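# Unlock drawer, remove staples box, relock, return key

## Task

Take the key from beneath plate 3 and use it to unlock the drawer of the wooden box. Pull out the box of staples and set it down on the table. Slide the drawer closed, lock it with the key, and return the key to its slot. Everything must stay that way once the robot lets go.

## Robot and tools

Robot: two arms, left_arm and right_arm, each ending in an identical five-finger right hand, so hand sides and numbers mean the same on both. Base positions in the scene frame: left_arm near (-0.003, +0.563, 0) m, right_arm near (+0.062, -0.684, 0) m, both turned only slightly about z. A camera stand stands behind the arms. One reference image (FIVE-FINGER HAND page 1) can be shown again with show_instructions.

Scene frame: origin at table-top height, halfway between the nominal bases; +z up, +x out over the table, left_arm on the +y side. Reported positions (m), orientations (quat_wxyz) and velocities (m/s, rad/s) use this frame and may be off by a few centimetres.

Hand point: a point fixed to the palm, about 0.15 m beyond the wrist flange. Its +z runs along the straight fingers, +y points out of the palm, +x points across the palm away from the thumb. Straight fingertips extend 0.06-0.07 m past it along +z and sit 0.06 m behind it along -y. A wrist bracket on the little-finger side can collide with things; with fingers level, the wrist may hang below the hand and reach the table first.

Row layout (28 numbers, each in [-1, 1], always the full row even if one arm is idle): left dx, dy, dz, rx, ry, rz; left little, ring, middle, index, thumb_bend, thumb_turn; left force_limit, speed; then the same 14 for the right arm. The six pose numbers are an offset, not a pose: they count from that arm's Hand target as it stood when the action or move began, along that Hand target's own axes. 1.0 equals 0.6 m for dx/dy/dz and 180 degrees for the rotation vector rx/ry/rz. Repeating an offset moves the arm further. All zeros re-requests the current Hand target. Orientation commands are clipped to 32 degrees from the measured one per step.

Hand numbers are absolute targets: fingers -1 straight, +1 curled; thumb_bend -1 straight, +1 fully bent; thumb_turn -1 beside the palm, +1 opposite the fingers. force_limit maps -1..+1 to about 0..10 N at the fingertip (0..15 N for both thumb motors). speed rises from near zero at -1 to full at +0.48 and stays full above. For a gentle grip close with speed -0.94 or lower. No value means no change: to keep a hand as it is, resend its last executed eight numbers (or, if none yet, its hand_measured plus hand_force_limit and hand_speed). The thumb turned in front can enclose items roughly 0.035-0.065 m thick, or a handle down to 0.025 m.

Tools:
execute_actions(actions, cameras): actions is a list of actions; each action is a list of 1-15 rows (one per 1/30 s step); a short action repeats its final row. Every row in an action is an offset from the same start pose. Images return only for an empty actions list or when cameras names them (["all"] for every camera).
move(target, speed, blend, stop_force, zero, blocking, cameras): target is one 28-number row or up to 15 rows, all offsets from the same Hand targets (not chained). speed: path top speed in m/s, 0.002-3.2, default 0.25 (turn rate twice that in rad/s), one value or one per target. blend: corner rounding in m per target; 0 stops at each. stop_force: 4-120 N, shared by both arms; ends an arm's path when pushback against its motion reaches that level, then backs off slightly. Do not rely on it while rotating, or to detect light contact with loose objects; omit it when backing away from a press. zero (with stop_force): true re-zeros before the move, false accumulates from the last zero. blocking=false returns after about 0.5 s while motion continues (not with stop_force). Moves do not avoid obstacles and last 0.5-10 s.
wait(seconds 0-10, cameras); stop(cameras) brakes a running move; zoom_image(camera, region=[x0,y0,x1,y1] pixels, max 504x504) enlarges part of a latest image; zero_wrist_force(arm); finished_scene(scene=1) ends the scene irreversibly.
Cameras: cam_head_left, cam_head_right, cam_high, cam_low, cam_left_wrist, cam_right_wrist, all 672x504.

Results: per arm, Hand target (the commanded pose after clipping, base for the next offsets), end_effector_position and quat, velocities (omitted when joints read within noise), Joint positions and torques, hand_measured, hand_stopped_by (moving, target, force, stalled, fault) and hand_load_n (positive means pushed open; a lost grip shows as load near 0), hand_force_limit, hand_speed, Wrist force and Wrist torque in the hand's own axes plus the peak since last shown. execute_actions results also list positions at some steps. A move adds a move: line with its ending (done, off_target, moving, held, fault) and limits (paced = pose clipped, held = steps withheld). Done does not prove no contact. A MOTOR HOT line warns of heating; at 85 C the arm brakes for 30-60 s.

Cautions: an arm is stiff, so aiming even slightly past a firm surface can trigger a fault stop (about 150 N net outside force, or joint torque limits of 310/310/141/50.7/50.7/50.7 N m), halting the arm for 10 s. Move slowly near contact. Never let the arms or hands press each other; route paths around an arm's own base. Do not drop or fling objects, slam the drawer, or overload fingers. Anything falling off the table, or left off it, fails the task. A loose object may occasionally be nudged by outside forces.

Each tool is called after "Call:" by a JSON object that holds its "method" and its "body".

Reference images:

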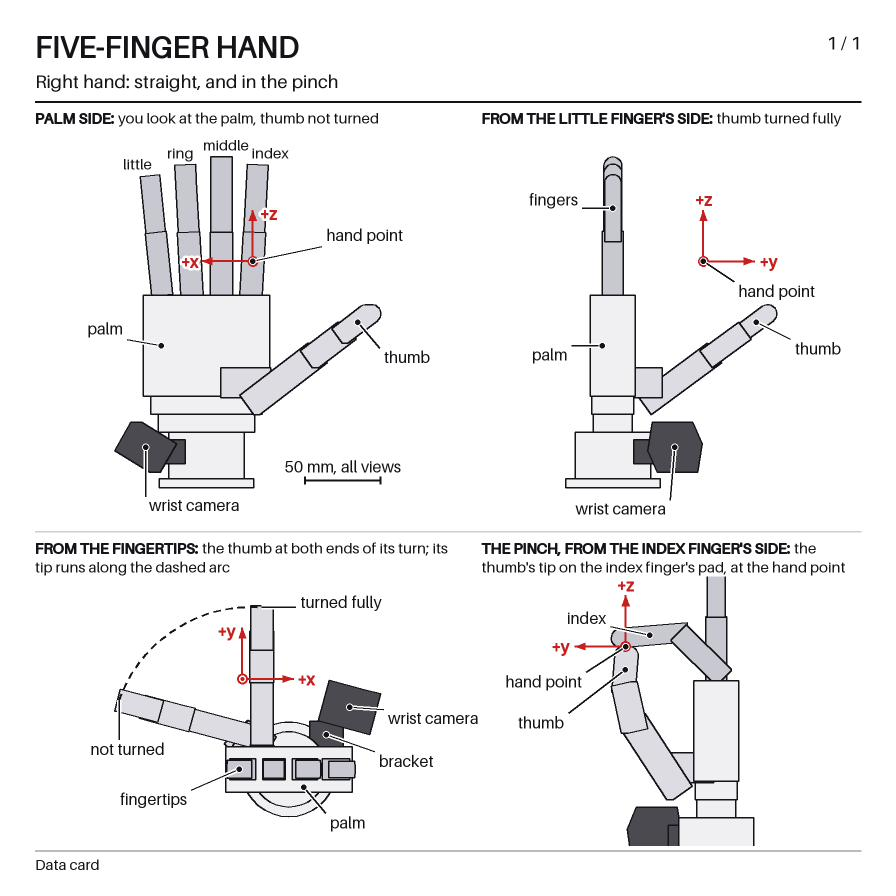

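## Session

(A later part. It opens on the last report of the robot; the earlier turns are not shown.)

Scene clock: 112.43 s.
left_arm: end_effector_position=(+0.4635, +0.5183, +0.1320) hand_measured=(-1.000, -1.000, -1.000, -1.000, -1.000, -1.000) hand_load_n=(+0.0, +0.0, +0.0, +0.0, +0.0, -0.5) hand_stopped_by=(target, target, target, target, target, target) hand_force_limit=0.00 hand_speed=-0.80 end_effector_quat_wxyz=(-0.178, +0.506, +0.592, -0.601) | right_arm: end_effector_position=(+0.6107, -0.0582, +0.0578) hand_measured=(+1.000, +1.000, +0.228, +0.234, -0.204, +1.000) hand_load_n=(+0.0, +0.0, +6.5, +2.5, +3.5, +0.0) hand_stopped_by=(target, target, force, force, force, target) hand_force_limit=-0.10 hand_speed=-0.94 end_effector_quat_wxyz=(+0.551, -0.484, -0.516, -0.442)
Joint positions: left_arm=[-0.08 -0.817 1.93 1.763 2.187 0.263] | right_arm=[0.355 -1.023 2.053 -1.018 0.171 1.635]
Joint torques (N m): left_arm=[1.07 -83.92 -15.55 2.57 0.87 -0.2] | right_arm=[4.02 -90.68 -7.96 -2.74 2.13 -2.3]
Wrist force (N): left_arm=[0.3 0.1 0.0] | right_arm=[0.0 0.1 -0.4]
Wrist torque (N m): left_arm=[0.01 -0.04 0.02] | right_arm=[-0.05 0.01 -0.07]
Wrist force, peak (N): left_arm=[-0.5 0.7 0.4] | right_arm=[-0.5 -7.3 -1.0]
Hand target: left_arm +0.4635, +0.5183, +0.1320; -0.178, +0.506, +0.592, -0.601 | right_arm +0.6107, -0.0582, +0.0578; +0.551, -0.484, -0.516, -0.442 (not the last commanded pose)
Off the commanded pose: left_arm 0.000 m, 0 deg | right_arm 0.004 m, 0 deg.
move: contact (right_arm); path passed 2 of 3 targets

Call:
{"method": "wait", "body": {"seconds": 0, "cameras": ["all"]}}

Call:
{"method": "zoom_image", "body": {"camera": "cam_right_wrist", "region": [435, 195, 485, 285]}}

Call:
{"method": "zoom_image", "body": {"camera": "cam_head_left", "region": [330, 220, 430, 300]}}

Scene clock: 112.90 s.
left_arm: end_effector_position=(+0.4635, +0.5183, +0.1320) hand_measured=(-1.000, -1.000, -1.000, -1.000, -1.000, -1.000) hand_load_n=(+0.0, +0.0, +0.0, +0.0, +0.0, +0.0) hand_stopped_by=(target, target, target, target, target, target) hand_force_limit=0.00 hand_speed=-0.80 end_effector_quat_wxyz=(-0.178, +0.506, +0.592, -0.601) | right_arm: end_effector_position=(+0.6107, -0.0582, +0.0578) hand_measured=(+1.000, +1.000, +0.228, +0.234, -0.204, +1.000) hand_load_n=(+0.0, +0.5, +6.5, +2.5, +3.5, +0.0) hand_stopped_by=(target, target, force, force, force, target) hand_force_limit=-0.10 hand_speed=-0.94 end_effector_quat_wxyz=(+0.551, -0.484, -0.516, -0.442)
Joint positions: left_arm=[-0.08 -0.817 1.93 1.763 2.187 0.263] | right_arm=[0.355 -1.023 2.053 -1.018 0.171 1.635]
Joint torques (N m): left_arm=[0.43 -82.37 -15.63 2.51 0.82 -0.45] | right_arm=[3.94 -90.26 -8.05 -2.47 2.14 -2.94]
Wrist force (N): left_arm=[-0.5 0.3 0.1] | right_arm=[-0.1 -0.1 -0.5]
Wrist torque (N m): left_arm=[0.04 0.06 -0.02] | right_arm=[-0.08 0.03 -0.08]
Wrist force, peak (N): left_arm=[-0.4 0.7 0.1] | right_arm=[0.0 0.2 -0.9]
Hand target: left_arm +0.4635, +0.5183, +0.1320; -0.178, +0.506, +0.592, -0.601 | right_arm +0.6107, -0.0582, +0.0578; +0.551, -0.484, -0.516, -0.442 (not the last commanded pose)
Off the commanded pose: left_arm 0.000 m, 0 deg | right_arm 0.004 m, 0 deg.

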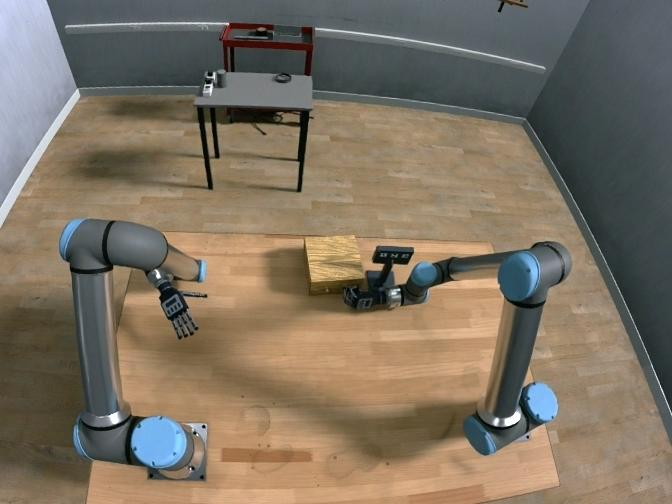

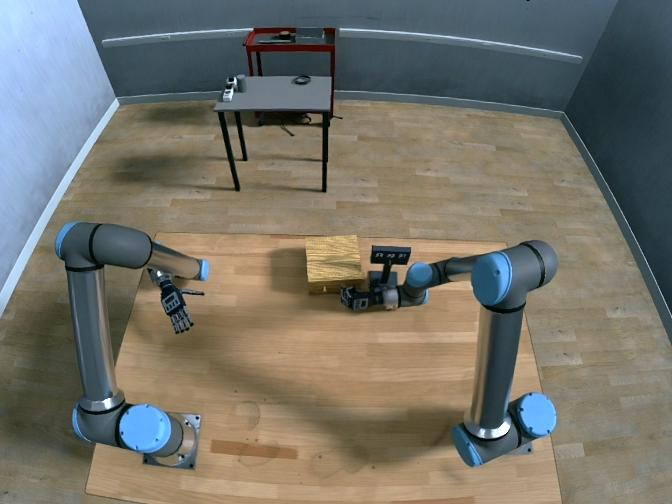

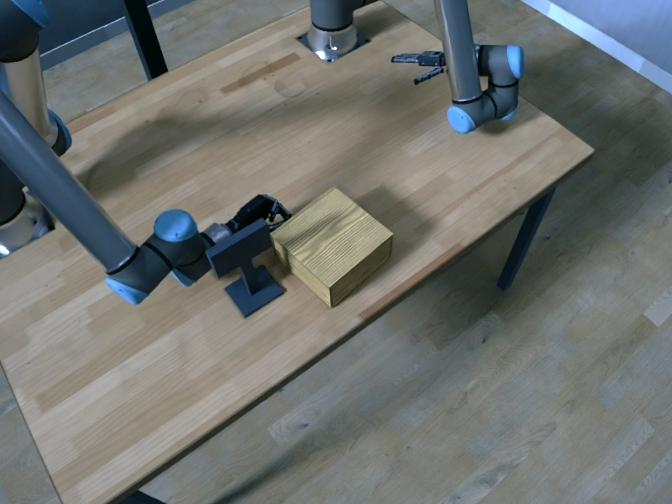

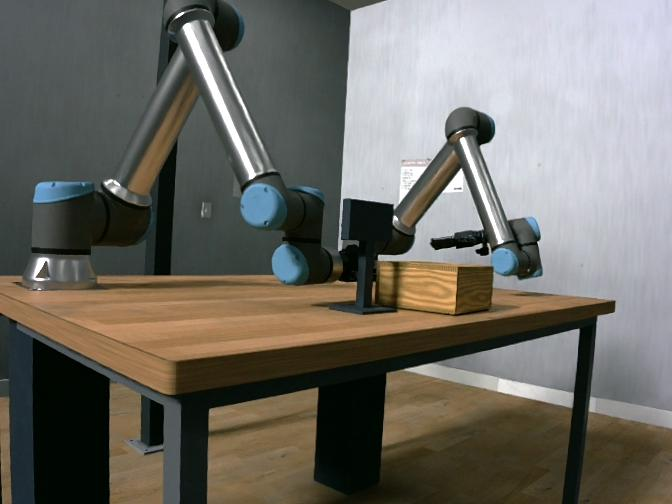

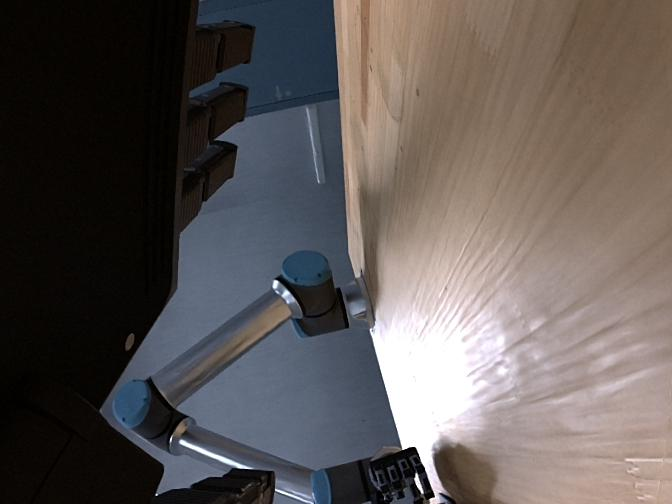

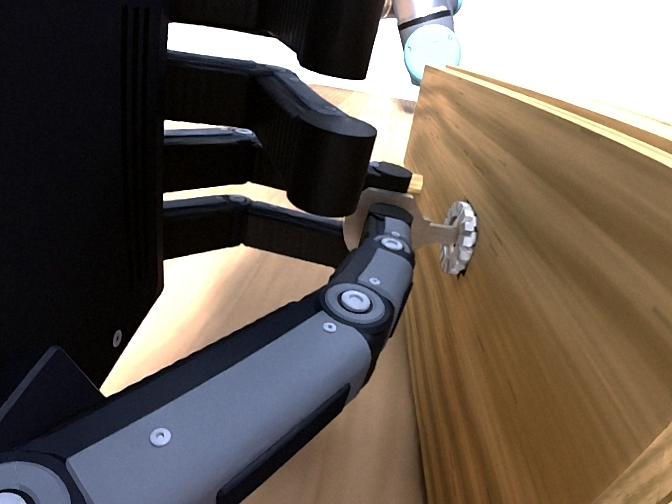

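Scaled by 5.600 from the camera's 672x504 image, which has a finer 960x720 frame.

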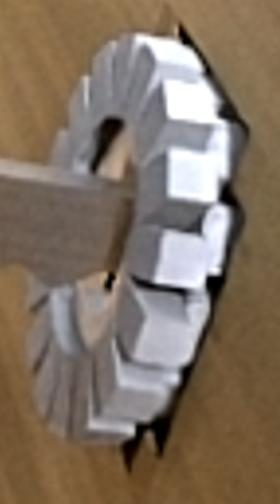

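Scaled by 5.040.

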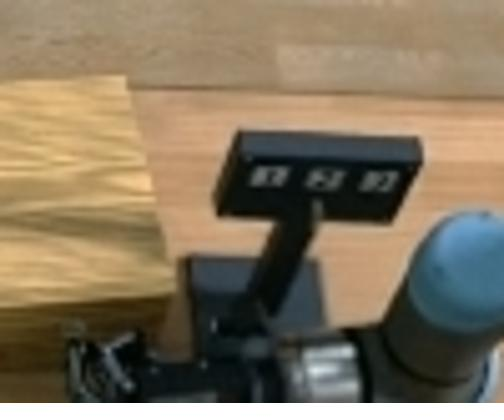

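Call:
{"method": "move", "body": {"target": [0,0,0,0,0,0,-1,-1,-1,-1,-1,-1,0,-0.8,-0.001,-0.0133,0,0,0,0,1,1,0.6,0.6,0.2,1,-0.1,-0.94], "speed": 0.03, "cameras": ["cam_right_wrist"]}}

Call:
{"method": "zoom_image", "body": {"camera": "cam_right_wrist", "region": [400, 180, 500, 290]}}

Scene clock: 114.80 s.
left_arm: end_effector_position=(+0.4635, +0.5183, +0.1320) hand_measured=(-1.000, -1.000, -1.000, -1.000, -1.000, -1.000) hand_load_n=(+0.0, +0.0, +0.0, +0.0, +0.0, +0.0) hand_stopped_by=(target, target, target, target, target, target) hand_force_limit=0.00 hand_speed=-0.80 end_effector_quat_wxyz=(-0.178, +0.506, +0.592, -0.601) | right_arm: end_effector_position=(+0.6026, -0.0593, +0.0578) hand_measured=(+1.000, +1.000, +0.228, +0.234, -0.204, +1.000) hand_load_n=(+0.0, +0.0, +6.5, +1.5, +4.5, +0.5) hand_stopped_by=(target, target, force, force, force, target) hand_force_limit=-0.10 hand_speed=-0.94 end_effector_quat_wxyz=(+0.551, -0.484, -0.516, -0.442)
Joint positions: left_arm=[-0.08 -0.817 1.93 1.763 2.187 0.263] | right_arm=[0.357 -1.03 2.068 -1.026 0.173 1.635]
Joint torques (N m): left_arm=[0.21 -82.98 -16.07 2.76 0.96 -0.44] | right_arm=[1.69 -71.82 -22.38 -2.48 1.51 2.73]
Wrist force (N): left_arm=[-0.3 0.2 0.1] | right_arm=[-0.6 -0.2 -0.2]
Wrist torque (N m): left_arm=[0.03 0.04 -0.01] | right_arm=[-0.06 0.09 -0.10]
Wrist force, peak (N): left_arm=[-0.5 0.7 0.0] | right_arm=[-0.4 -0.2 -0.7]
Hand target: left_arm +0.4635, +0.5183, +0.1320; -0.178, +0.506, +0.592, -0.601 | right_arm +0.6027, -0.0593, +0.0578; +0.551, -0.484, -0.516, -0.442
Off the commanded pose: left_arm 0.000 m, 0 deg | right_arm 0.000 m, 0 deg.
move: done
Images, in order (width x height): cam_right_wrist 672x504.

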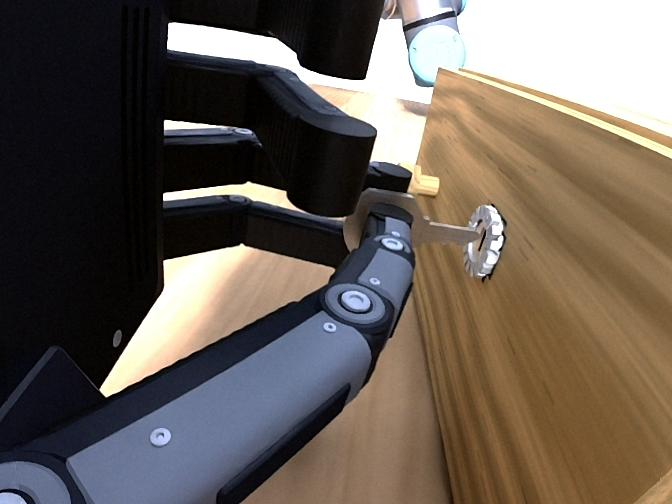

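Scaled by 4.582 from the camera's 672x504 image, which has a finer 960x720 frame.

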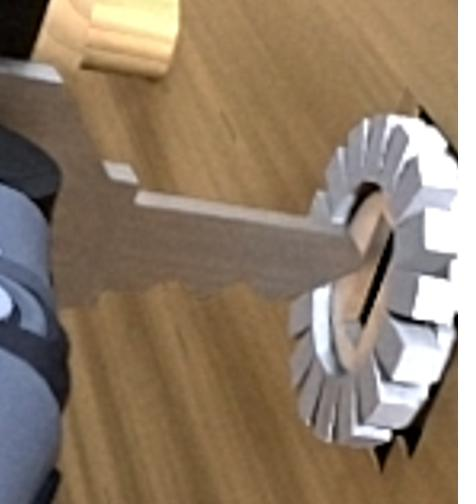

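Call:
{"method": "move", "body": {"target": [0,0,0,0,0,0,-1,-1,-1,-1,-1,-1,0,-0.8,0.0018,0.0125,0,0,0,0,1,1,0.6,0.6,0.2,1,-0.1,-0.94], "speed": 0.015, "stop_force": 5}}

Call:
{"method": "execute_actions", "body": {"actions": [[[0,0,0,0,0,0,-1,-1,-1,-1,-1,-1,0,-0.8,0,0,0,0,0,0,1,1,0.62,0.62,0.22,1,0.3,-0.94]],[[0,0,0,0,0,0,-1,-1,-1,-1,-1,-1,0,-0.8,0,0,0,0,0,0,1,1,0.62,0.62,0.22,1,0.3,-0.94]]], "cameras": ["cam_right_wrist"]}}

Call:
{"method": "zoom_image", "body": {"camera": "cam_right_wrist", "region": [400, 180, 500, 290]}}

Scene clock: 122.33 s.
left_arm: end_effector_position=(+0.4635, +0.5183, +0.1320) hand_measured=(-1.000, -1.000, -1.000, -1.000, -1.000, -1.000) hand_load_n=(+0.0, +0.0, +0.0, +0.0, +0.0, +0.0) hand_stopped_by=(target, target, target, target, target, target) hand_force_limit=0.00 hand_speed=-0.80 end_effector_quat_wxyz=(-0.178, +0.506, +0.592, -0.601) | right_arm: end_effector_position=(+0.6035, -0.0592, +0.0579) hand_measured=(+1.000, +1.000, +0.228, +0.234, -0.204, +1.000) hand_load_n=(+0.0, +0.0, +6.5, +2.0, +4.0, +0.5) hand_stopped_by=(target, target, force, force, force, target) hand_force_limit=-0.10 hand_speed=-0.94 end_effector_quat_wxyz=(+0.551, -0.484, -0.516, -0.442)
Joint positions: left_arm=[-0.08 -0.817 1.93 1.763 2.187 0.263] | right_arm=[0.357 -1.029 2.067 -1.025 0.173 1.635]
Joint torques (N m): left_arm=[1.32 -83.97 -15.39 2.67 0.93 -0.19] | right_arm=[7.56 -89.29 -8.66 -2.64 2.05 -2.87]
Wrist force (N): left_arm=[0.0 0.7 -0.1] | right_arm=[-0.6 -0.1 -0.1]
Wrist torque (N m): left_arm=[0.12 0.00 0.02] | right_arm=[-0.04 0.08 -0.15]
Wrist force, peak (N): left_arm=[-0.5 0.7 0.0] | right_arm=[-0.6 -7.6 -0.4]
Hand target: left_arm +0.4635, +0.5183, +0.1320; -0.178, +0.506, +0.592, -0.601 | right_arm +0.6034, -0.0592, +0.0579; +0.551, -0.484, -0.516, -0.442 (not the last commanded pose)
Off the commanded pose: left_arm 0.000 m, 0 deg | right_arm 0.007 m, 0 deg.
move: contact (right_arm)

Scene clock: 123.53 s.
left_arm: end_effector_position=(+0.4635, +0.5183, +0.1320) hand_measured=(-1.000, -1.000, -1.000, -1.000, -1.000, -1.000) hand_load_n=(+0.0, +0.0, +0.0, +0.0, +0.0, +0.0) hand_stopped_by=(target, target, target, target, target, target) hand_force_limit=0.00 hand_speed=-0.80 end_effector_quat_wxyz=(-0.178, +0.506, +0.592, -0.601) | right_arm: end_effector_position=(+0.6034, -0.0592, +0.0579) hand_measured=(+1.000, +1.000, +0.228, +0.254, -0.198, +1.000) hand_load_n=(+0.0, +0.0, +7.0, +7.0, +9.0, +0.5) hand_stopped_by=(target, target, force, force, force, target) hand_force_limit=0.30 hand_speed=-0.94 end_effector_quat_wxyz=(+0.551, -0.484, -0.516, -0.442)
Joint positions: left_arm=[-0.08 -0.817 1.93 1.763 2.187 0.263] | right_arm=[0.357 -1.029 2.067 -1.025 0.173 1.635]
Joint torques (N m): left_arm=[1.53 -82.97 -15.65 2.46 0.82 -0.22] | right_arm=[6.49 -88.46 -7.07 -2.19 2.46 -3.08]
Wrist force (N): left_arm=[-0.7 0.2 0.1] | right_arm=[-0.4 0.2 0.0]
Wrist torque (N m): left_arm=[0.03 0.09 -0.04] | right_arm=[-0.01 0.05 -0.12]
Wrist force, peak (N): left_arm=[-0.9 0.6 0.1] | right_arm=[-0.7 -0.2 0.0]
Hand target: left_arm +0.4635, +0.5183, +0.1320; -0.178, +0.506, +0.592, -0.601 | right_arm +0.6034, -0.0592, +0.0579; +0.551, -0.484, -0.516, -0.442
Off the commanded pose: left_arm 0.000 m, 0 deg | right_arm 0.000 m, 0 deg.
Step readings (end_effector_position of left_arm | right_arm):
0: (+0.4635, +0.5183, +0.1320) | (+0.6035, -0.0592, +0.0579)
1: (+0.4635, +0.5183, +0.1320) | (+0.6034, -0.0592, +0.0579)
2: (+0.4635, +0.5183, +0.1320) | (+0.6034, -0.0592, +0.0579)
4: (+0.4635, +0.5183, +0.1320) | (+0.6034, -0.0592, +0.0579)
8: (+0.4635, +0.5183, +0.1320) | (+0.6034, -0.0592, +0.0579)
15: (+0.4635, +0.5183, +0.1320) | (+0.6034, -0.0592, +0.0579)
16: (+0.4635, +0.5183, +0.1320) | (+0.6034, -0.0592, +0.0579)
17: (+0.4635, +0.5183, +0.1320) | (+0.6034, -0.0592, +0.0579)
19: (+0.4635, +0.5183, +0.1320) | (+0.6034, -0.0592, +0.0579)
23: (+0.4635, +0.5183, +0.1320) | (+0.6034, -0.0592, +0.0579)
30: (+0.4635, +0.5183, +0.1320) | (+0.6034, -0.0592, +0.0579)
Images, in order (width x height): cam_right_wrist 672x504.

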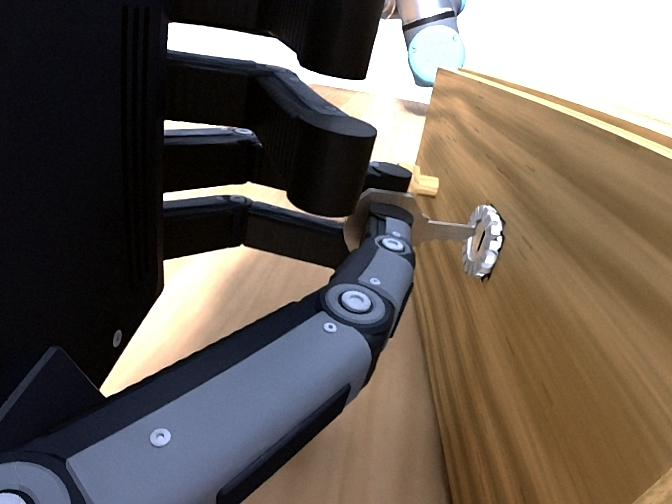

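Scaled by 4.582 from the camera's 672x504 image, which has a finer 960x720 frame.

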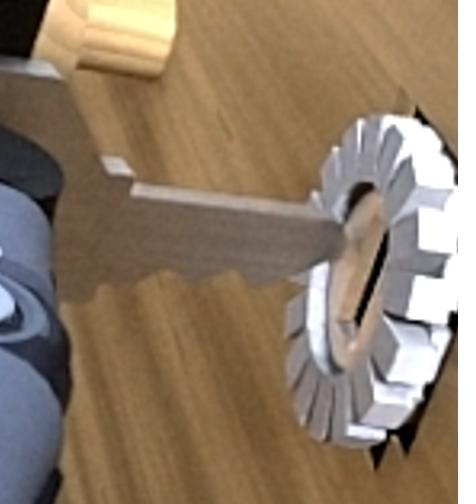

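Call:
{"method": "move", "body": {"target": [0,0,0,0,0,0,-1,-1,-1,-1,-1,-1,0,-0.8,-0.0016,-0.0199,0,0,0,0,1,1,0.62,0.62,0.22,1,0.3,-0.94], "speed": 0.04, "cameras": ["cam_right_wrist"]}}

Call:
{"method": "zoom_image", "body": {"camera": "cam_right_wrist", "region": [430, 180, 550, 300]}}

Scene clock: 126.40 s.
left_arm: end_effector_position=(+0.4635, +0.5183, +0.1320) hand_measured=(-1.000, -1.000, -1.000, -1.000, -1.000, -1.000) hand_load_n=(+0.0, +0.0, +0.0, +0.0, +0.0, -0.5) hand_stopped_by=(target, target, target, target, target, target) hand_force_limit=0.00 hand_speed=-0.80 end_effector_quat_wxyz=(-0.178, +0.506, +0.592, -0.601) | right_arm: end_effector_position=(+0.5914, -0.0609, +0.0578) hand_measured=(+1.000, +1.000, +0.228, +0.254, -0.198, +1.000) hand_load_n=(+0.0, +0.0, +7.0, +7.0, +8.5, +0.0) hand_stopped_by=(target, target, force, force, force, target) hand_force_limit=0.30 hand_speed=-0.94 end_effector_quat_wxyz=(+0.551, -0.484, -0.516, -0.442)
Joint positions: left_arm=[-0.08 -0.817 1.93 1.763 2.187 0.263] | right_arm=[0.36 -1.04 2.089 -1.037 0.177 1.635]
Joint torques (N m): left_arm=[1.19 -82.75 -15.41 2.78 0.94 -0.3] | right_arm=[-4.21 -65.94 -32.43 -1.72 0.83 2.51]
Wrist force (N): left_arm=[-0.1 0.0 -0.3] | right_arm=[-0.4 -0.3 -0.4]
Wrist torque (N m): left_arm=[0.02 0.02 -0.01] | right_arm=[-0.05 0.07 -0.17]
Wrist force, peak (N): left_arm=[-0.5 0.8 -0.3] | right_arm=[-0.7 -0.2 0.0]
Hand target: left_arm +0.4635, +0.5183, +0.1320; -0.178, +0.506, +0.592, -0.601 | right_arm +0.5916, -0.0609, +0.0578; +0.551, -0.484, -0.516, -0.442
Off the commanded pose: left_arm 0.000 m, 0 deg | right_arm 0.000 m, 0 deg.
move: done
Images, in order (width x height): cam_right_wrist 672x504.

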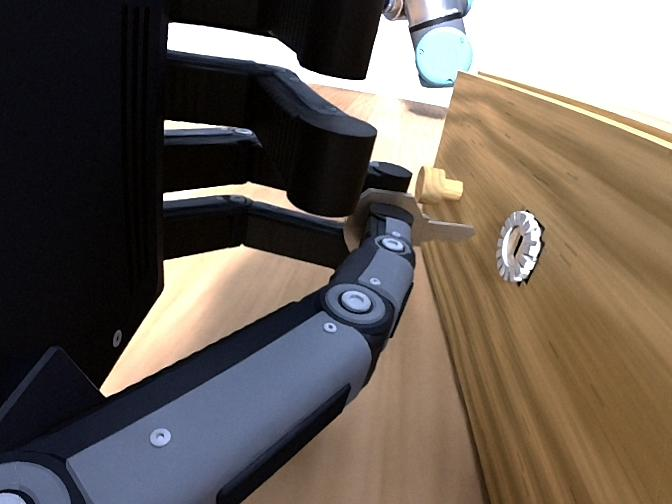

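Scaled by 4.200 from the camera's 672x504 image, which has a finer 960x720 frame.

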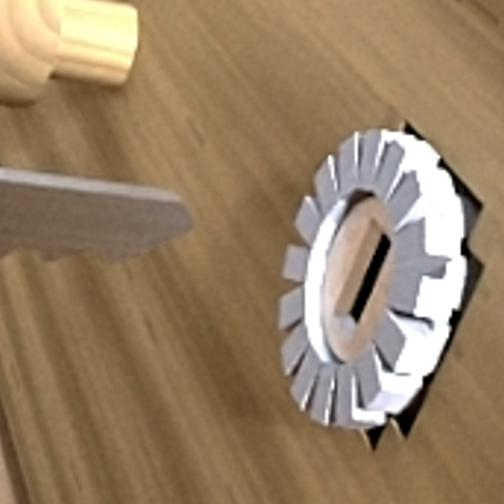

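Call:
{"method": "wait", "body": {"seconds": 0, "cameras": ["cam_head_left", "cam_head_right", "cam_right_wrist"]}}

Call:
{"method": "zoom_image", "body": {"camera": "cam_head_left", "region": [370, 240, 420, 275]}}

Call:
{"method": "zoom_image", "body": {"camera": "cam_head_right", "region": [365, 240, 415, 275]}}

Scene clock: 129.13 s.
left_arm: end_effector_position=(+0.4635, +0.5183, +0.1320) hand_measured=(-1.000, -1.000, -1.000, -1.000, -1.000, -1.000) hand_load_n=(-0.5, +0.0, +0.0, +0.0, +0.0, +0.0) hand_stopped_by=(target, target, target, target, target, target) hand_force_limit=0.00 hand_speed=-0.80 end_effector_quat_wxyz=(-0.178, +0.506, +0.592, -0.601) | right_arm: end_effector_position=(+0.5916, -0.0609, +0.0578) hand_measured=(+1.000, +1.000, +0.228, +0.254, -0.198, +1.000) hand_load_n=(+0.0, +0.0, +7.0, +7.0, +9.0, +0.5) hand_stopped_by=(target, target, force, force, force, target) hand_force_limit=0.30 hand_speed=-0.94 end_effector_quat_wxyz=(+0.551, -0.484, -0.516, -0.442)
Joint positions: left_arm=[-0.08 -0.817 1.93 1.763 2.187 0.263] | right_arm=[0.36 -1.04 2.089 -1.037 0.177 1.635]
Joint torques (N m): left_arm=[1.21 -84.44 -15.02 2.81 1.01 -0.45] | right_arm=[-7 -55.88 -33.9 0.77 -0.69 2.67]
Wrist force (N): left_arm=[0.2 0.2 0.1] | right_arm=[-0.4 0.0 0.1]
Wrist torque (N m): left_arm=[0.03 -0.03 0.01] | right_arm=[-0.03 0.06 -0.17]
Wrist force, peak (N): left_arm=[-0.7 0.6 0.3] | right_arm=[-0.8 -0.2 0.2]
Hand target: left_arm +0.4635, +0.5183, +0.1320; -0.178, +0.506, +0.592, -0.601 | right_arm +0.5916, -0.0609, +0.0578; +0.551, -0.484, -0.516, -0.442
Off the commanded pose: left_arm 0.000 m, 0 deg | right_arm 0.000 m, 0 deg.
Images, in order (width x height): cam_head_left 672x504, cam_head_right 672x504, cam_right_wrist 672x504.

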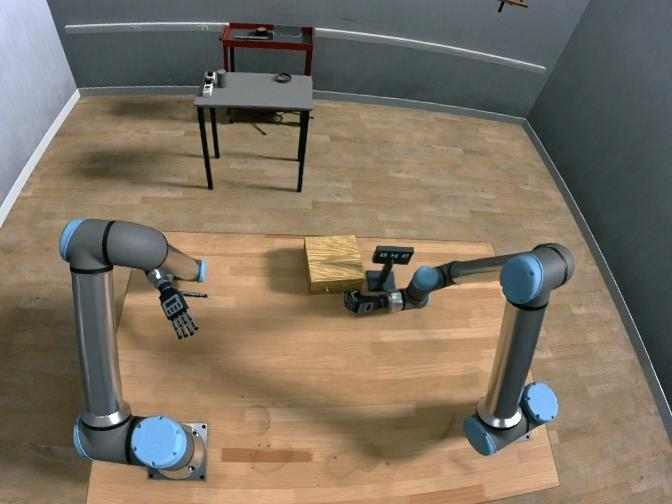

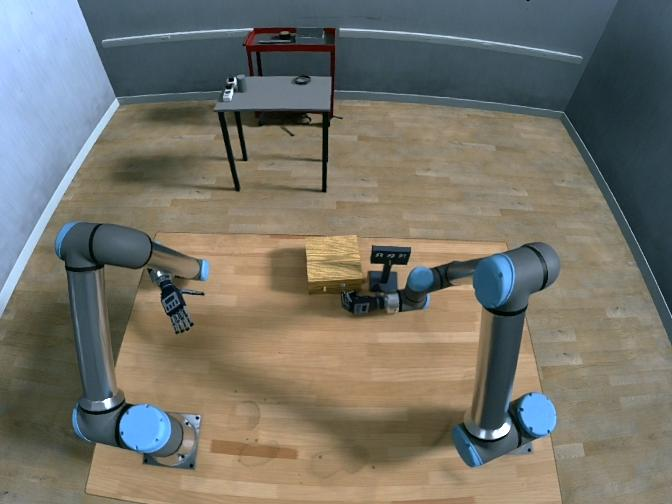

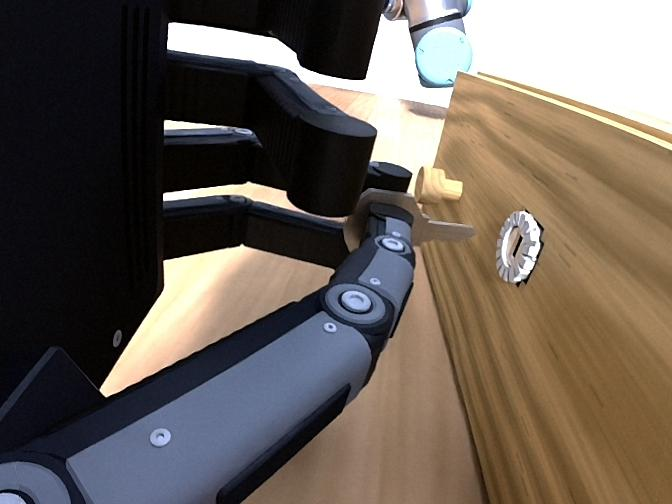

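Scaled by 10.080.

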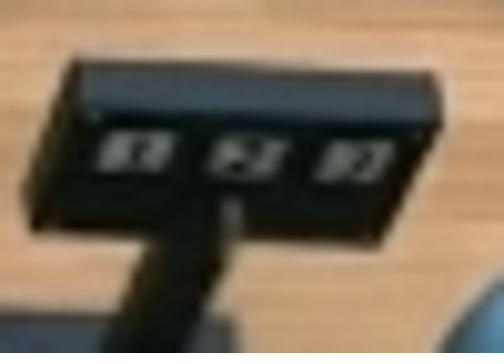

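Scaled by 10.080.

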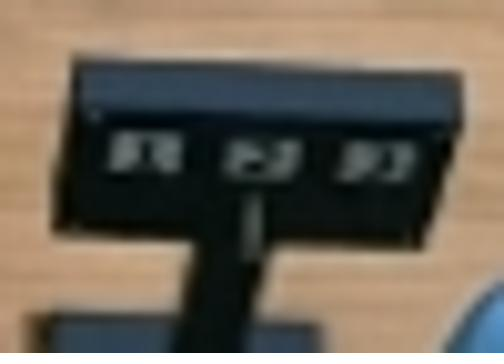

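Call:
{"method": "move", "body": {"target": [-0.763,-0.0558,0.4167,-0.187,-0.421,-0.1,-1,-1,-1,-1,-1,-1,0,-0.8,0,0,0,0,0,0,1,1,0.62,0.62,0.22,1,0.3,-0.94], "speed": 0.3, "cameras": ["cam_left_wrist", "cam_head_left", "cam_low"]}}

Scene clock: 133.03 s.
left_arm: end_effector_position=(+0.4631, +0.5088, +0.1351) hand_measured=(-1.000, -1.000, -1.000, -1.000, -1.000, -1.000) hand_load_n=(+0.0, +0.0, +0.0, +0.0, +0.0, -0.5) hand_stopped_by=(target, target, target, target, target, target) hand_force_limit=0.00 hand_speed=-0.80 end_effector_quat_wxyz=(-0.170, +0.498, +0.599, -0.604) | right_arm: end_effector_position=(+0.5916, -0.0609, +0.0578) hand_measured=(+1.000, +1.000, +0.228, +0.254, -0.198, +1.000) hand_load_n=(+0.0, +0.0, +7.0, +7.0, +8.5, +0.5) hand_stopped_by=(target, target, force, force, force, target) hand_force_limit=0.30 hand_speed=-0.94 end_effector_quat_wxyz=(+0.551, -0.484, -0.516, -0.442)
Joint positions: left_arm=[-0.087 -0.827 1.943 1.754 2.222 0.252] | right_arm=[0.36 -1.04 2.089 -1.037 0.177 1.635]
Joint torques (N m): left_arm=[14.31 -60.21 -23.65 5.88 -1.64 2.2] | right_arm=[-5.83 -55.54 -32.98 0.98 -0.5 2.87]
Wrist force (N): left_arm=[0.0 0.2 -0.1] | right_arm=[-0.5 0.3 0.0]
Wrist torque (N m): left_arm=[0.04 0.00 0.07] | right_arm=[0.02 0.07 -0.16]
Wrist force, peak (N): left_arm=[-4.3 -0.3 3.6] | right_arm=[-0.8 -0.1 0.0]
Hand target: left_arm +0.4631, +0.5089, +0.1351; -0.170, +0.498, +0.599, -0.604 (not the last commanded pose) | right_arm +0.5916, -0.0609, +0.0578; +0.551, -0.484, -0.516, -0.442
Off the commanded pose: left_arm 0.513 m, 83 deg | right_arm 0.000 m, 0 deg.
move: held (left_arm; a check stopped the path); limits=held
pose unreachable (left arm): on one or more control steps of this call, first in action 0 (counted from 0), this arm could not follow its commanded pose, so it was not sent that pose on those steps. It may still have moved: this result reports where it is.
cause: moving toward the commanded pose would bring two parts of the arm too close to each other (joints 4 (wrist 1) to 6 (wrist 3) lie between them).
Images, in order (width x height): cam_head_left 672x504, cam_low 672x504, cam_left_wrist 672x504.

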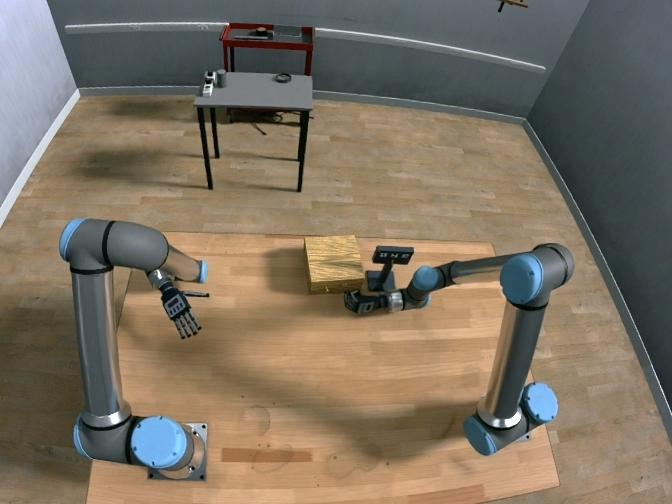

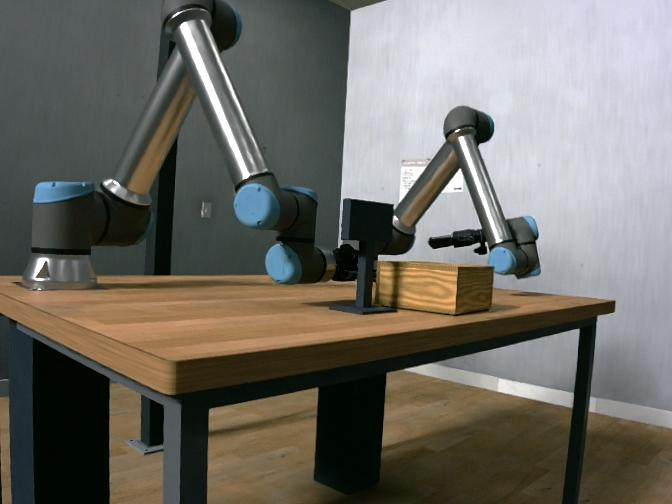

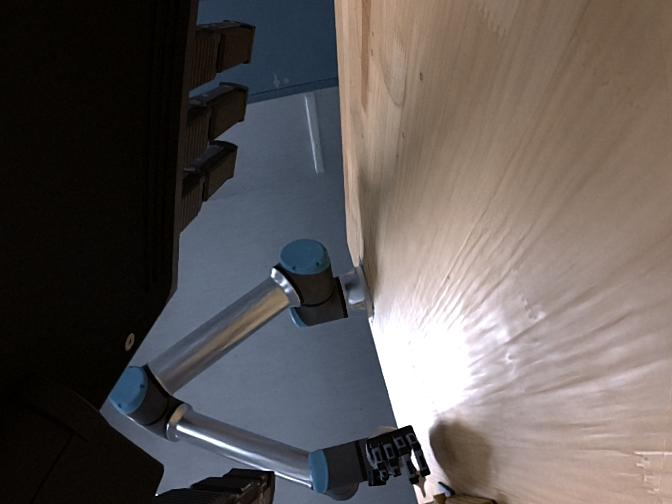

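Call:
{"method": "move", "body": {"target": [-0.122,-0.0355,-0.0143,-0.088,-0.198,-0.047,-1,-1,-1,-1,-1,-1,0,-0.8,0,0,0,0,0,0,1,1,0.62,0.62,0.22,1,0.3,-0.94], "speed": 0.3, "cameras": ["cam_left_wrist", "cam_low"]}}

Scene clock: 133.97 s.
left_arm: end_effector_position=(+0.4639, +0.5079, +0.1361) hand_measured=(-1.000, -1.000, -1.000, -1.000, -1.000, -1.000) hand_load_n=(+0.0, +0.0, +0.0, +0.0, +0.0, +0.0) hand_stopped_by=(target, target, target, target, target, target) hand_force_limit=0.00 hand_speed=-0.80 end_effector_quat_wxyz=(-0.165, +0.494, +0.603, -0.605) | right_arm: end_effector_position=(+0.5916, -0.0609, +0.0578) hand_measured=(+1.000, +1.000, +0.228, +0.254, -0.198, +1.000) hand_load_n=(+0.0, +0.0, +7.0, +7.0, +8.5, +0.5) hand_stopped_by=(target, target, force, force, force, target) hand_force_limit=0.30 hand_speed=-0.94 end_effector_quat_wxyz=(+0.551, -0.484, -0.516, -0.442)
Joint positions: left_arm=[-0.085 -0.829 1.946 1.752 2.233 0.248] | right_arm=[0.36 -1.04 2.089 -1.037 0.177 1.635]
Joint torques (N m): left_arm=[-8.59 -67.29 -23.14 3.5 -2.44 2.08] | right_arm=[-6.38 -54.71 -34.39 0.85 -0.52 2.28]
Wrist force (N): left_arm=[-0.2 0.3 0.0] | right_arm=[-0.1 0.0 -0.2]
Wrist torque (N m): left_arm=[0.05 0.04 0.06] | right_arm=[-0.02 0.02 -0.15]
Wrist force, peak (N): left_arm=[-0.8 0.9 0.7] | right_arm=[-0.7 -0.2 0.0]
Hand target: left_arm +0.4639, +0.5079, +0.1361; -0.165, +0.494, +0.602, -0.605 (not the last commanded pose) | right_arm +0.5916, -0.0609, +0.0578; +0.551, -0.484, -0.516, -0.442
Off the commanded pose: left_arm 0.075 m, 39 deg | right_arm 0.000 m, 0 deg.
move: held (left_arm; a check stopped the path); limits=held
pose unreachable (left arm): on one or more control steps of this call, first in action 0 (counted from 0), this arm could not follow its commanded pose, so it was not sent that pose on those steps. It may still have moved: this result reports where it is.
cause: moving toward the commanded pose would bring two parts of the arm too close to each other (joints 4 (wrist 1) to 6 (wrist 3) lie between them).
Images, in order (width x height): cam_low 672x504, cam_left_wrist 672x504.

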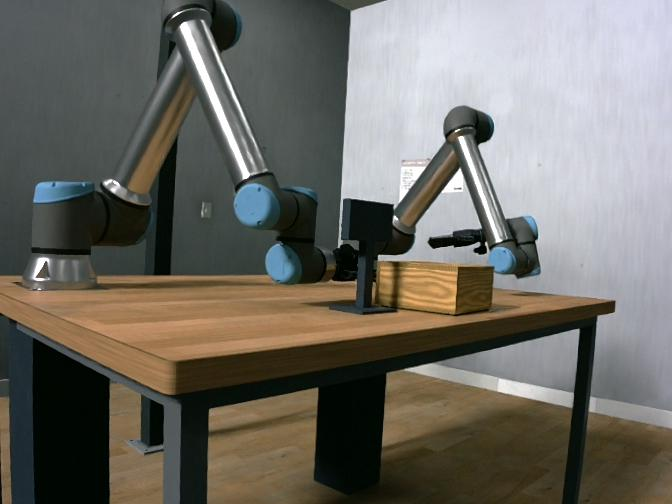

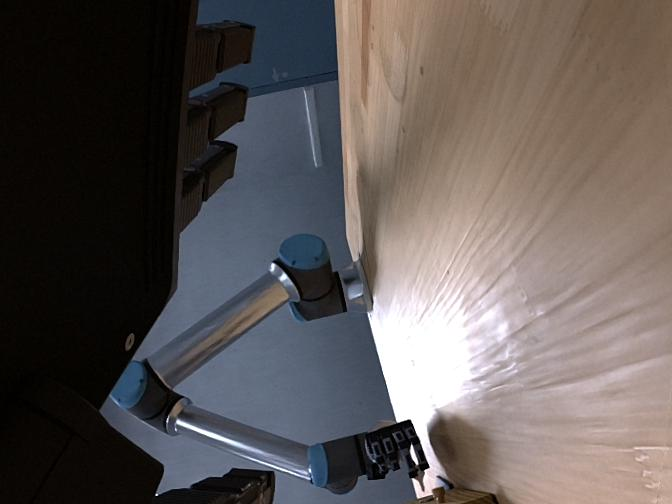

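Call:
{"method": "move", "body": {"target": [-0.6705,-0.132,0.3693,-0.5003,-0.1501,-0.1277,-1,-1,-1,-1,-1,-1,0,-0.8,0,0,0,0,0,0,1,1,0.62,0.62,0.22,1,0.3,-0.94], "speed": 0.3, "cameras": ["cam_left_wrist", "cam_head_left", "cam_low"]}}

Scene clock: 141.30 s.
left_arm: end_effector_position=(+0.4405, +0.0802, +0.3197) hand_measured=(-1.000, -1.000, -1.000, -1.000, -1.000, -1.000) hand_load_n=(+0.0, +0.0, +0.0, +0.0, +0.0, +0.0) hand_stopped_by=(target, target, target, target, target, target) hand_force_limit=0.00 hand_speed=-0.80 end_effector_quat_wxyz=(+0.252, +0.210, +0.943, -0.056) | right_arm: end_effector_position=(+0.5916, -0.0609, +0.0578) hand_measured=(+1.000, +1.000, +0.228, +0.254, -0.198, +1.000) hand_load_n=(+0.0, +0.0, +7.0, +7.0, +9.0, +0.0) hand_stopped_by=(target, target, force, force, force, target) hand_force_limit=0.30 hand_speed=-0.94 end_effector_quat_wxyz=(+0.551, -0.484, -0.516, -0.442)
Joint positions: left_arm=[-1.391 -1.412 1.79 0.862 1.159 -2.434] | right_arm=[0.36 -1.04 2.089 -1.037 0.177 1.635]
Joint torques (N m): left_arm=[-2.52 -47.19 -36.19 0.52 -1.35 -1.59] | right_arm=[-7.76 -56.5 -33.78 1.22 -0.81 0.73]
Wrist force (N): left_arm=[0.4 1.3 0.0] | right_arm=[-0.5 0.0 -0.1]
Wrist torque (N m): left_arm=[0.35 0.07 0.06] | right_arm=[-0.02 0.08 -0.17]
Wrist force, peak (N): left_arm=[1.0 1.3 -1.0] | right_arm=[-0.8 -0.4 -0.1]
Hand target: left_arm +0.4405, +0.0801, +0.3197; +0.252, +0.209, +0.943, -0.056 | right_arm +0.5916, -0.0609, +0.0578; +0.551, -0.484, -0.516, -0.442
Off the commanded pose: left_arm 0.000 m, 0 deg | right_arm 0.000 m, 0 deg.
move: done
Images, in order (width x height): cam_head_left 672x504, cam_low 672x504, cam_left_wrist 672x504.

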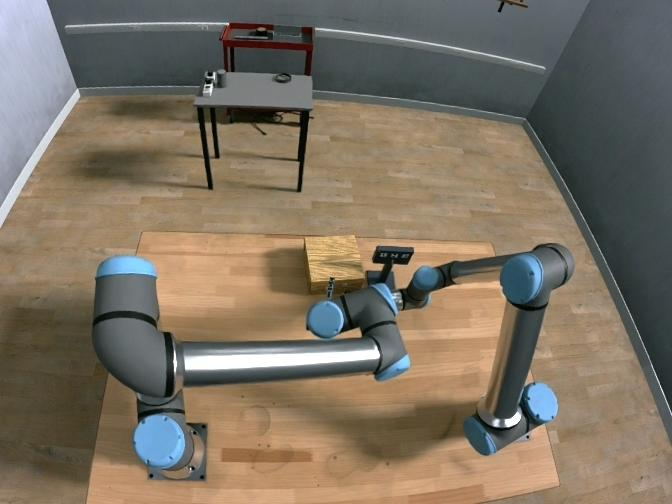

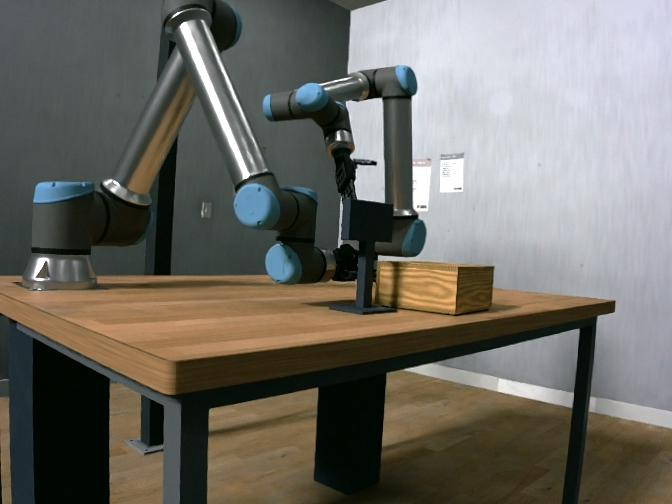

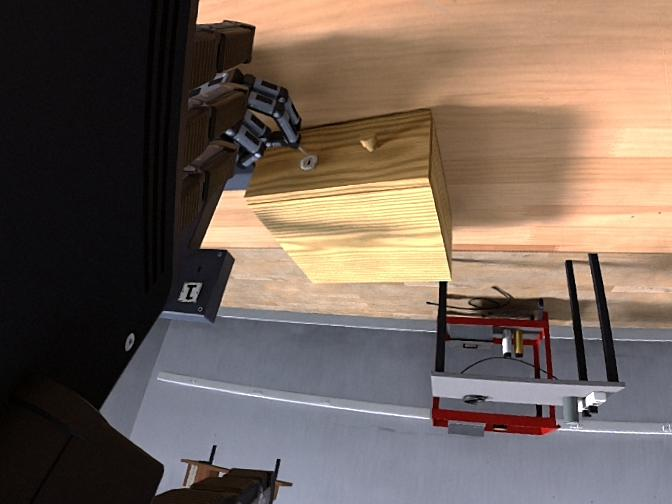

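Call:
{"method": "zoom_image", "body": {"camera": "cam_left_wrist", "region": [150, 240, 250, 330]}}

Call:
{"method": "zoom_image", "body": {"camera": "cam_left_wrist", "region": [230, 90, 390, 210]}}

Scaled by 5.040 from the camera's 672x504 image, which has a finer 960x720 frame.

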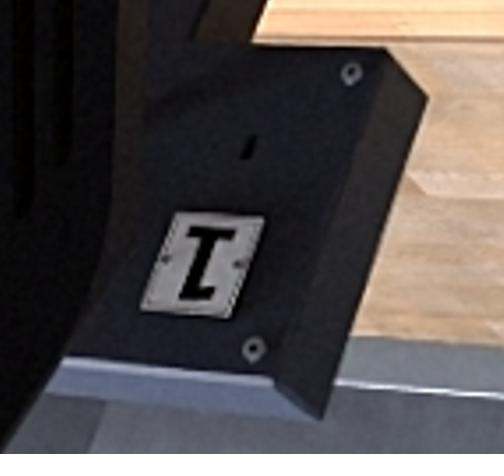

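Scaled by 3.150 from the camera's 672x504 image, which has a finer 960x720 frame.

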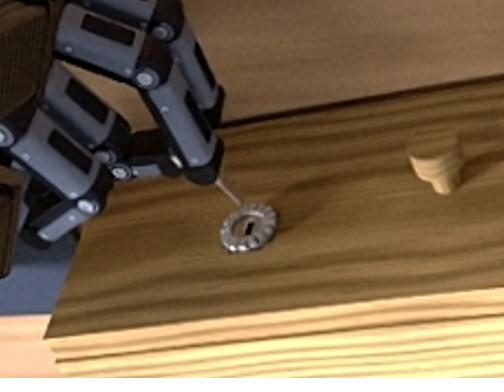

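Call:
{"method": "zoom_image", "body": {"camera": "cam_left_wrist", "region": [285, 135, 335, 175]}}

Scaled by 10.080 from the camera's 672x504 image, which has a finer 960x720 frame.

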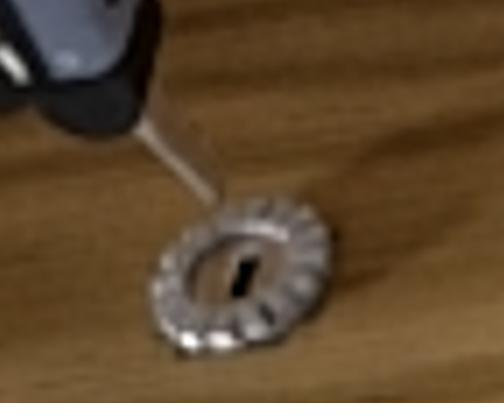

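Call:
{"method": "move", "body": {"target": [-0.0573,-0.0076,0.191,0,0,0,1,1,1,1,-1,-1,0,-0.3,0,0,0,0,0,0,1,1,0.62,0.62,0.22,1,0.3,-0.94], "speed": 0.15, "cameras": ["cam_left_wrist", "cam_low", "cam_right_wrist"]}}

Call:
{"method": "zoom_image", "body": {"camera": "cam_left_wrist", "region": [270, 110, 370, 200]}}

Scene clock: 149.10 s.
left_arm: end_effector_position=(+0.5173, +0.0391, +0.2375) hand_measured=(+1.000, +1.000, +1.000, +1.000, -1.000, -1.000) hand_load_n=(+0.0, +0.0, +0.0, +0.0, +0.0, +0.0) hand_stopped_by=(target, target, target, target, target, target) hand_force_limit=0.00 hand_speed=-0.30 end_effector_quat_wxyz=(+0.252, +0.209, +0.943, -0.056) | right_arm: end_effector_position=(+0.5916, -0.0609, +0.0578) hand_measured=(+1.000, +1.000, +0.228, +0.254, -0.198, +1.000) hand_load_n=(+0.0, +0.0, +7.0, +6.5, +8.5, +0.5) hand_stopped_by=(target, target, force, force, force, target) hand_force_limit=0.30 hand_speed=-0.94 end_effector_quat_wxyz=(+0.551, -0.484, -0.516, -0.442)
Joint positions: left_arm=[-1.276 -1.242 1.719 0.718 1.199 -2.317] | right_arm=[0.36 -1.04 2.089 -1.037 0.177 1.635]
Joint torques (N m): left_arm=[-11.15 -71.69 -26.54 6.43 -3.55 -2.37] | right_arm=[-7.27 -54.45 -33.84 0.69 -0.68 0.47]
Wrist force (N): left_arm=[0.6 0.9 0.0] | right_arm=[-0.7 0.2 0.1]
Wrist torque (N m): left_arm=[0.29 0.03 0.19] | right_arm=[-0.01 0.11 -0.18]
Wrist force, peak (N): left_arm=[-0.1 1.3 2.2] | right_arm=[-0.7 0.0 -0.5]
Hand target: left_arm +0.5173, +0.0391, +0.2375; +0.252, +0.209, +0.943, -0.056 | right_arm +0.5916, -0.0609, +0.0578; +0.551, -0.484, -0.516, -0.442
Off the commanded pose: left_arm 0.000 m, 0 deg | right_arm 0.000 m, 0 deg.
move: done
Images, in order (width x height): cam_low 672x504, cam_left_wrist 672x504, cam_right_wrist 672x504.

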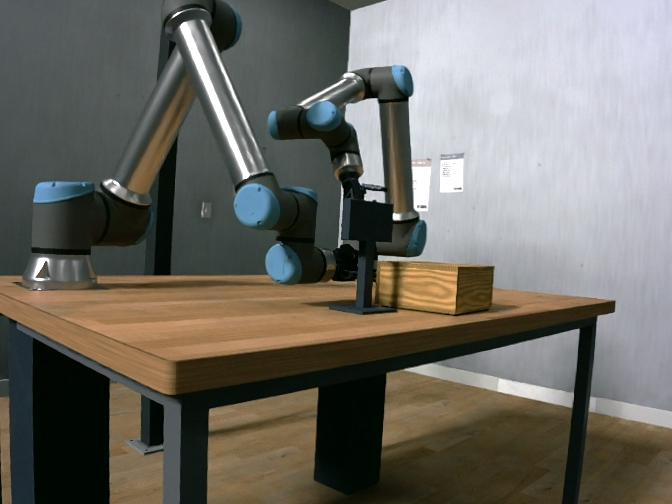

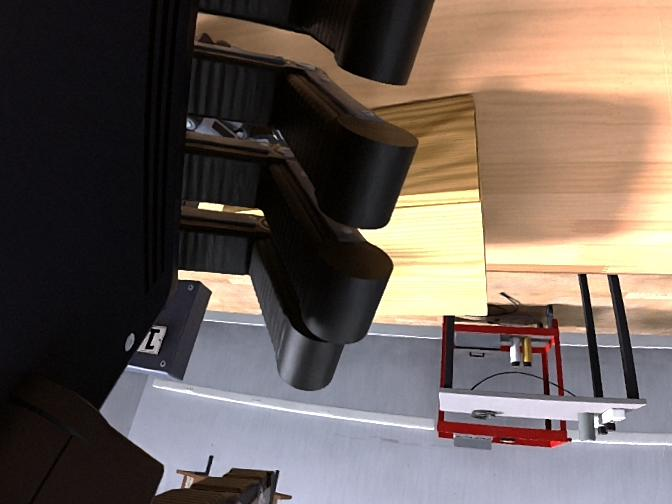

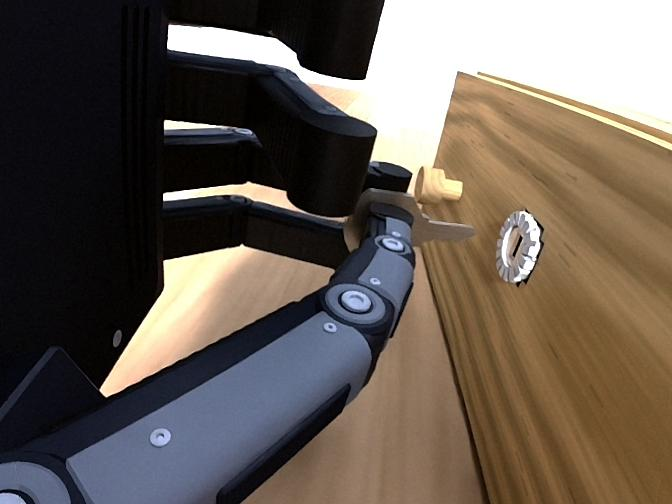

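Scaled by 5.040 from the camera's 672x504 image, which has a finer 960x720 frame.

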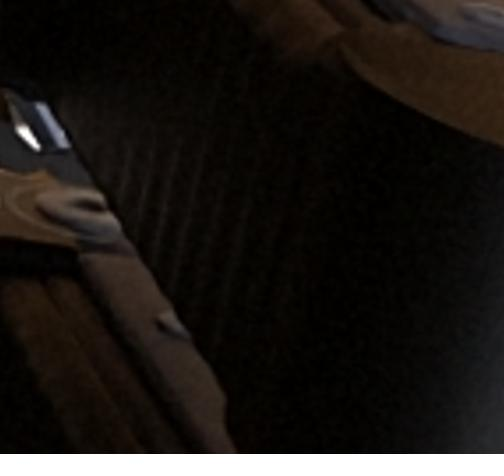

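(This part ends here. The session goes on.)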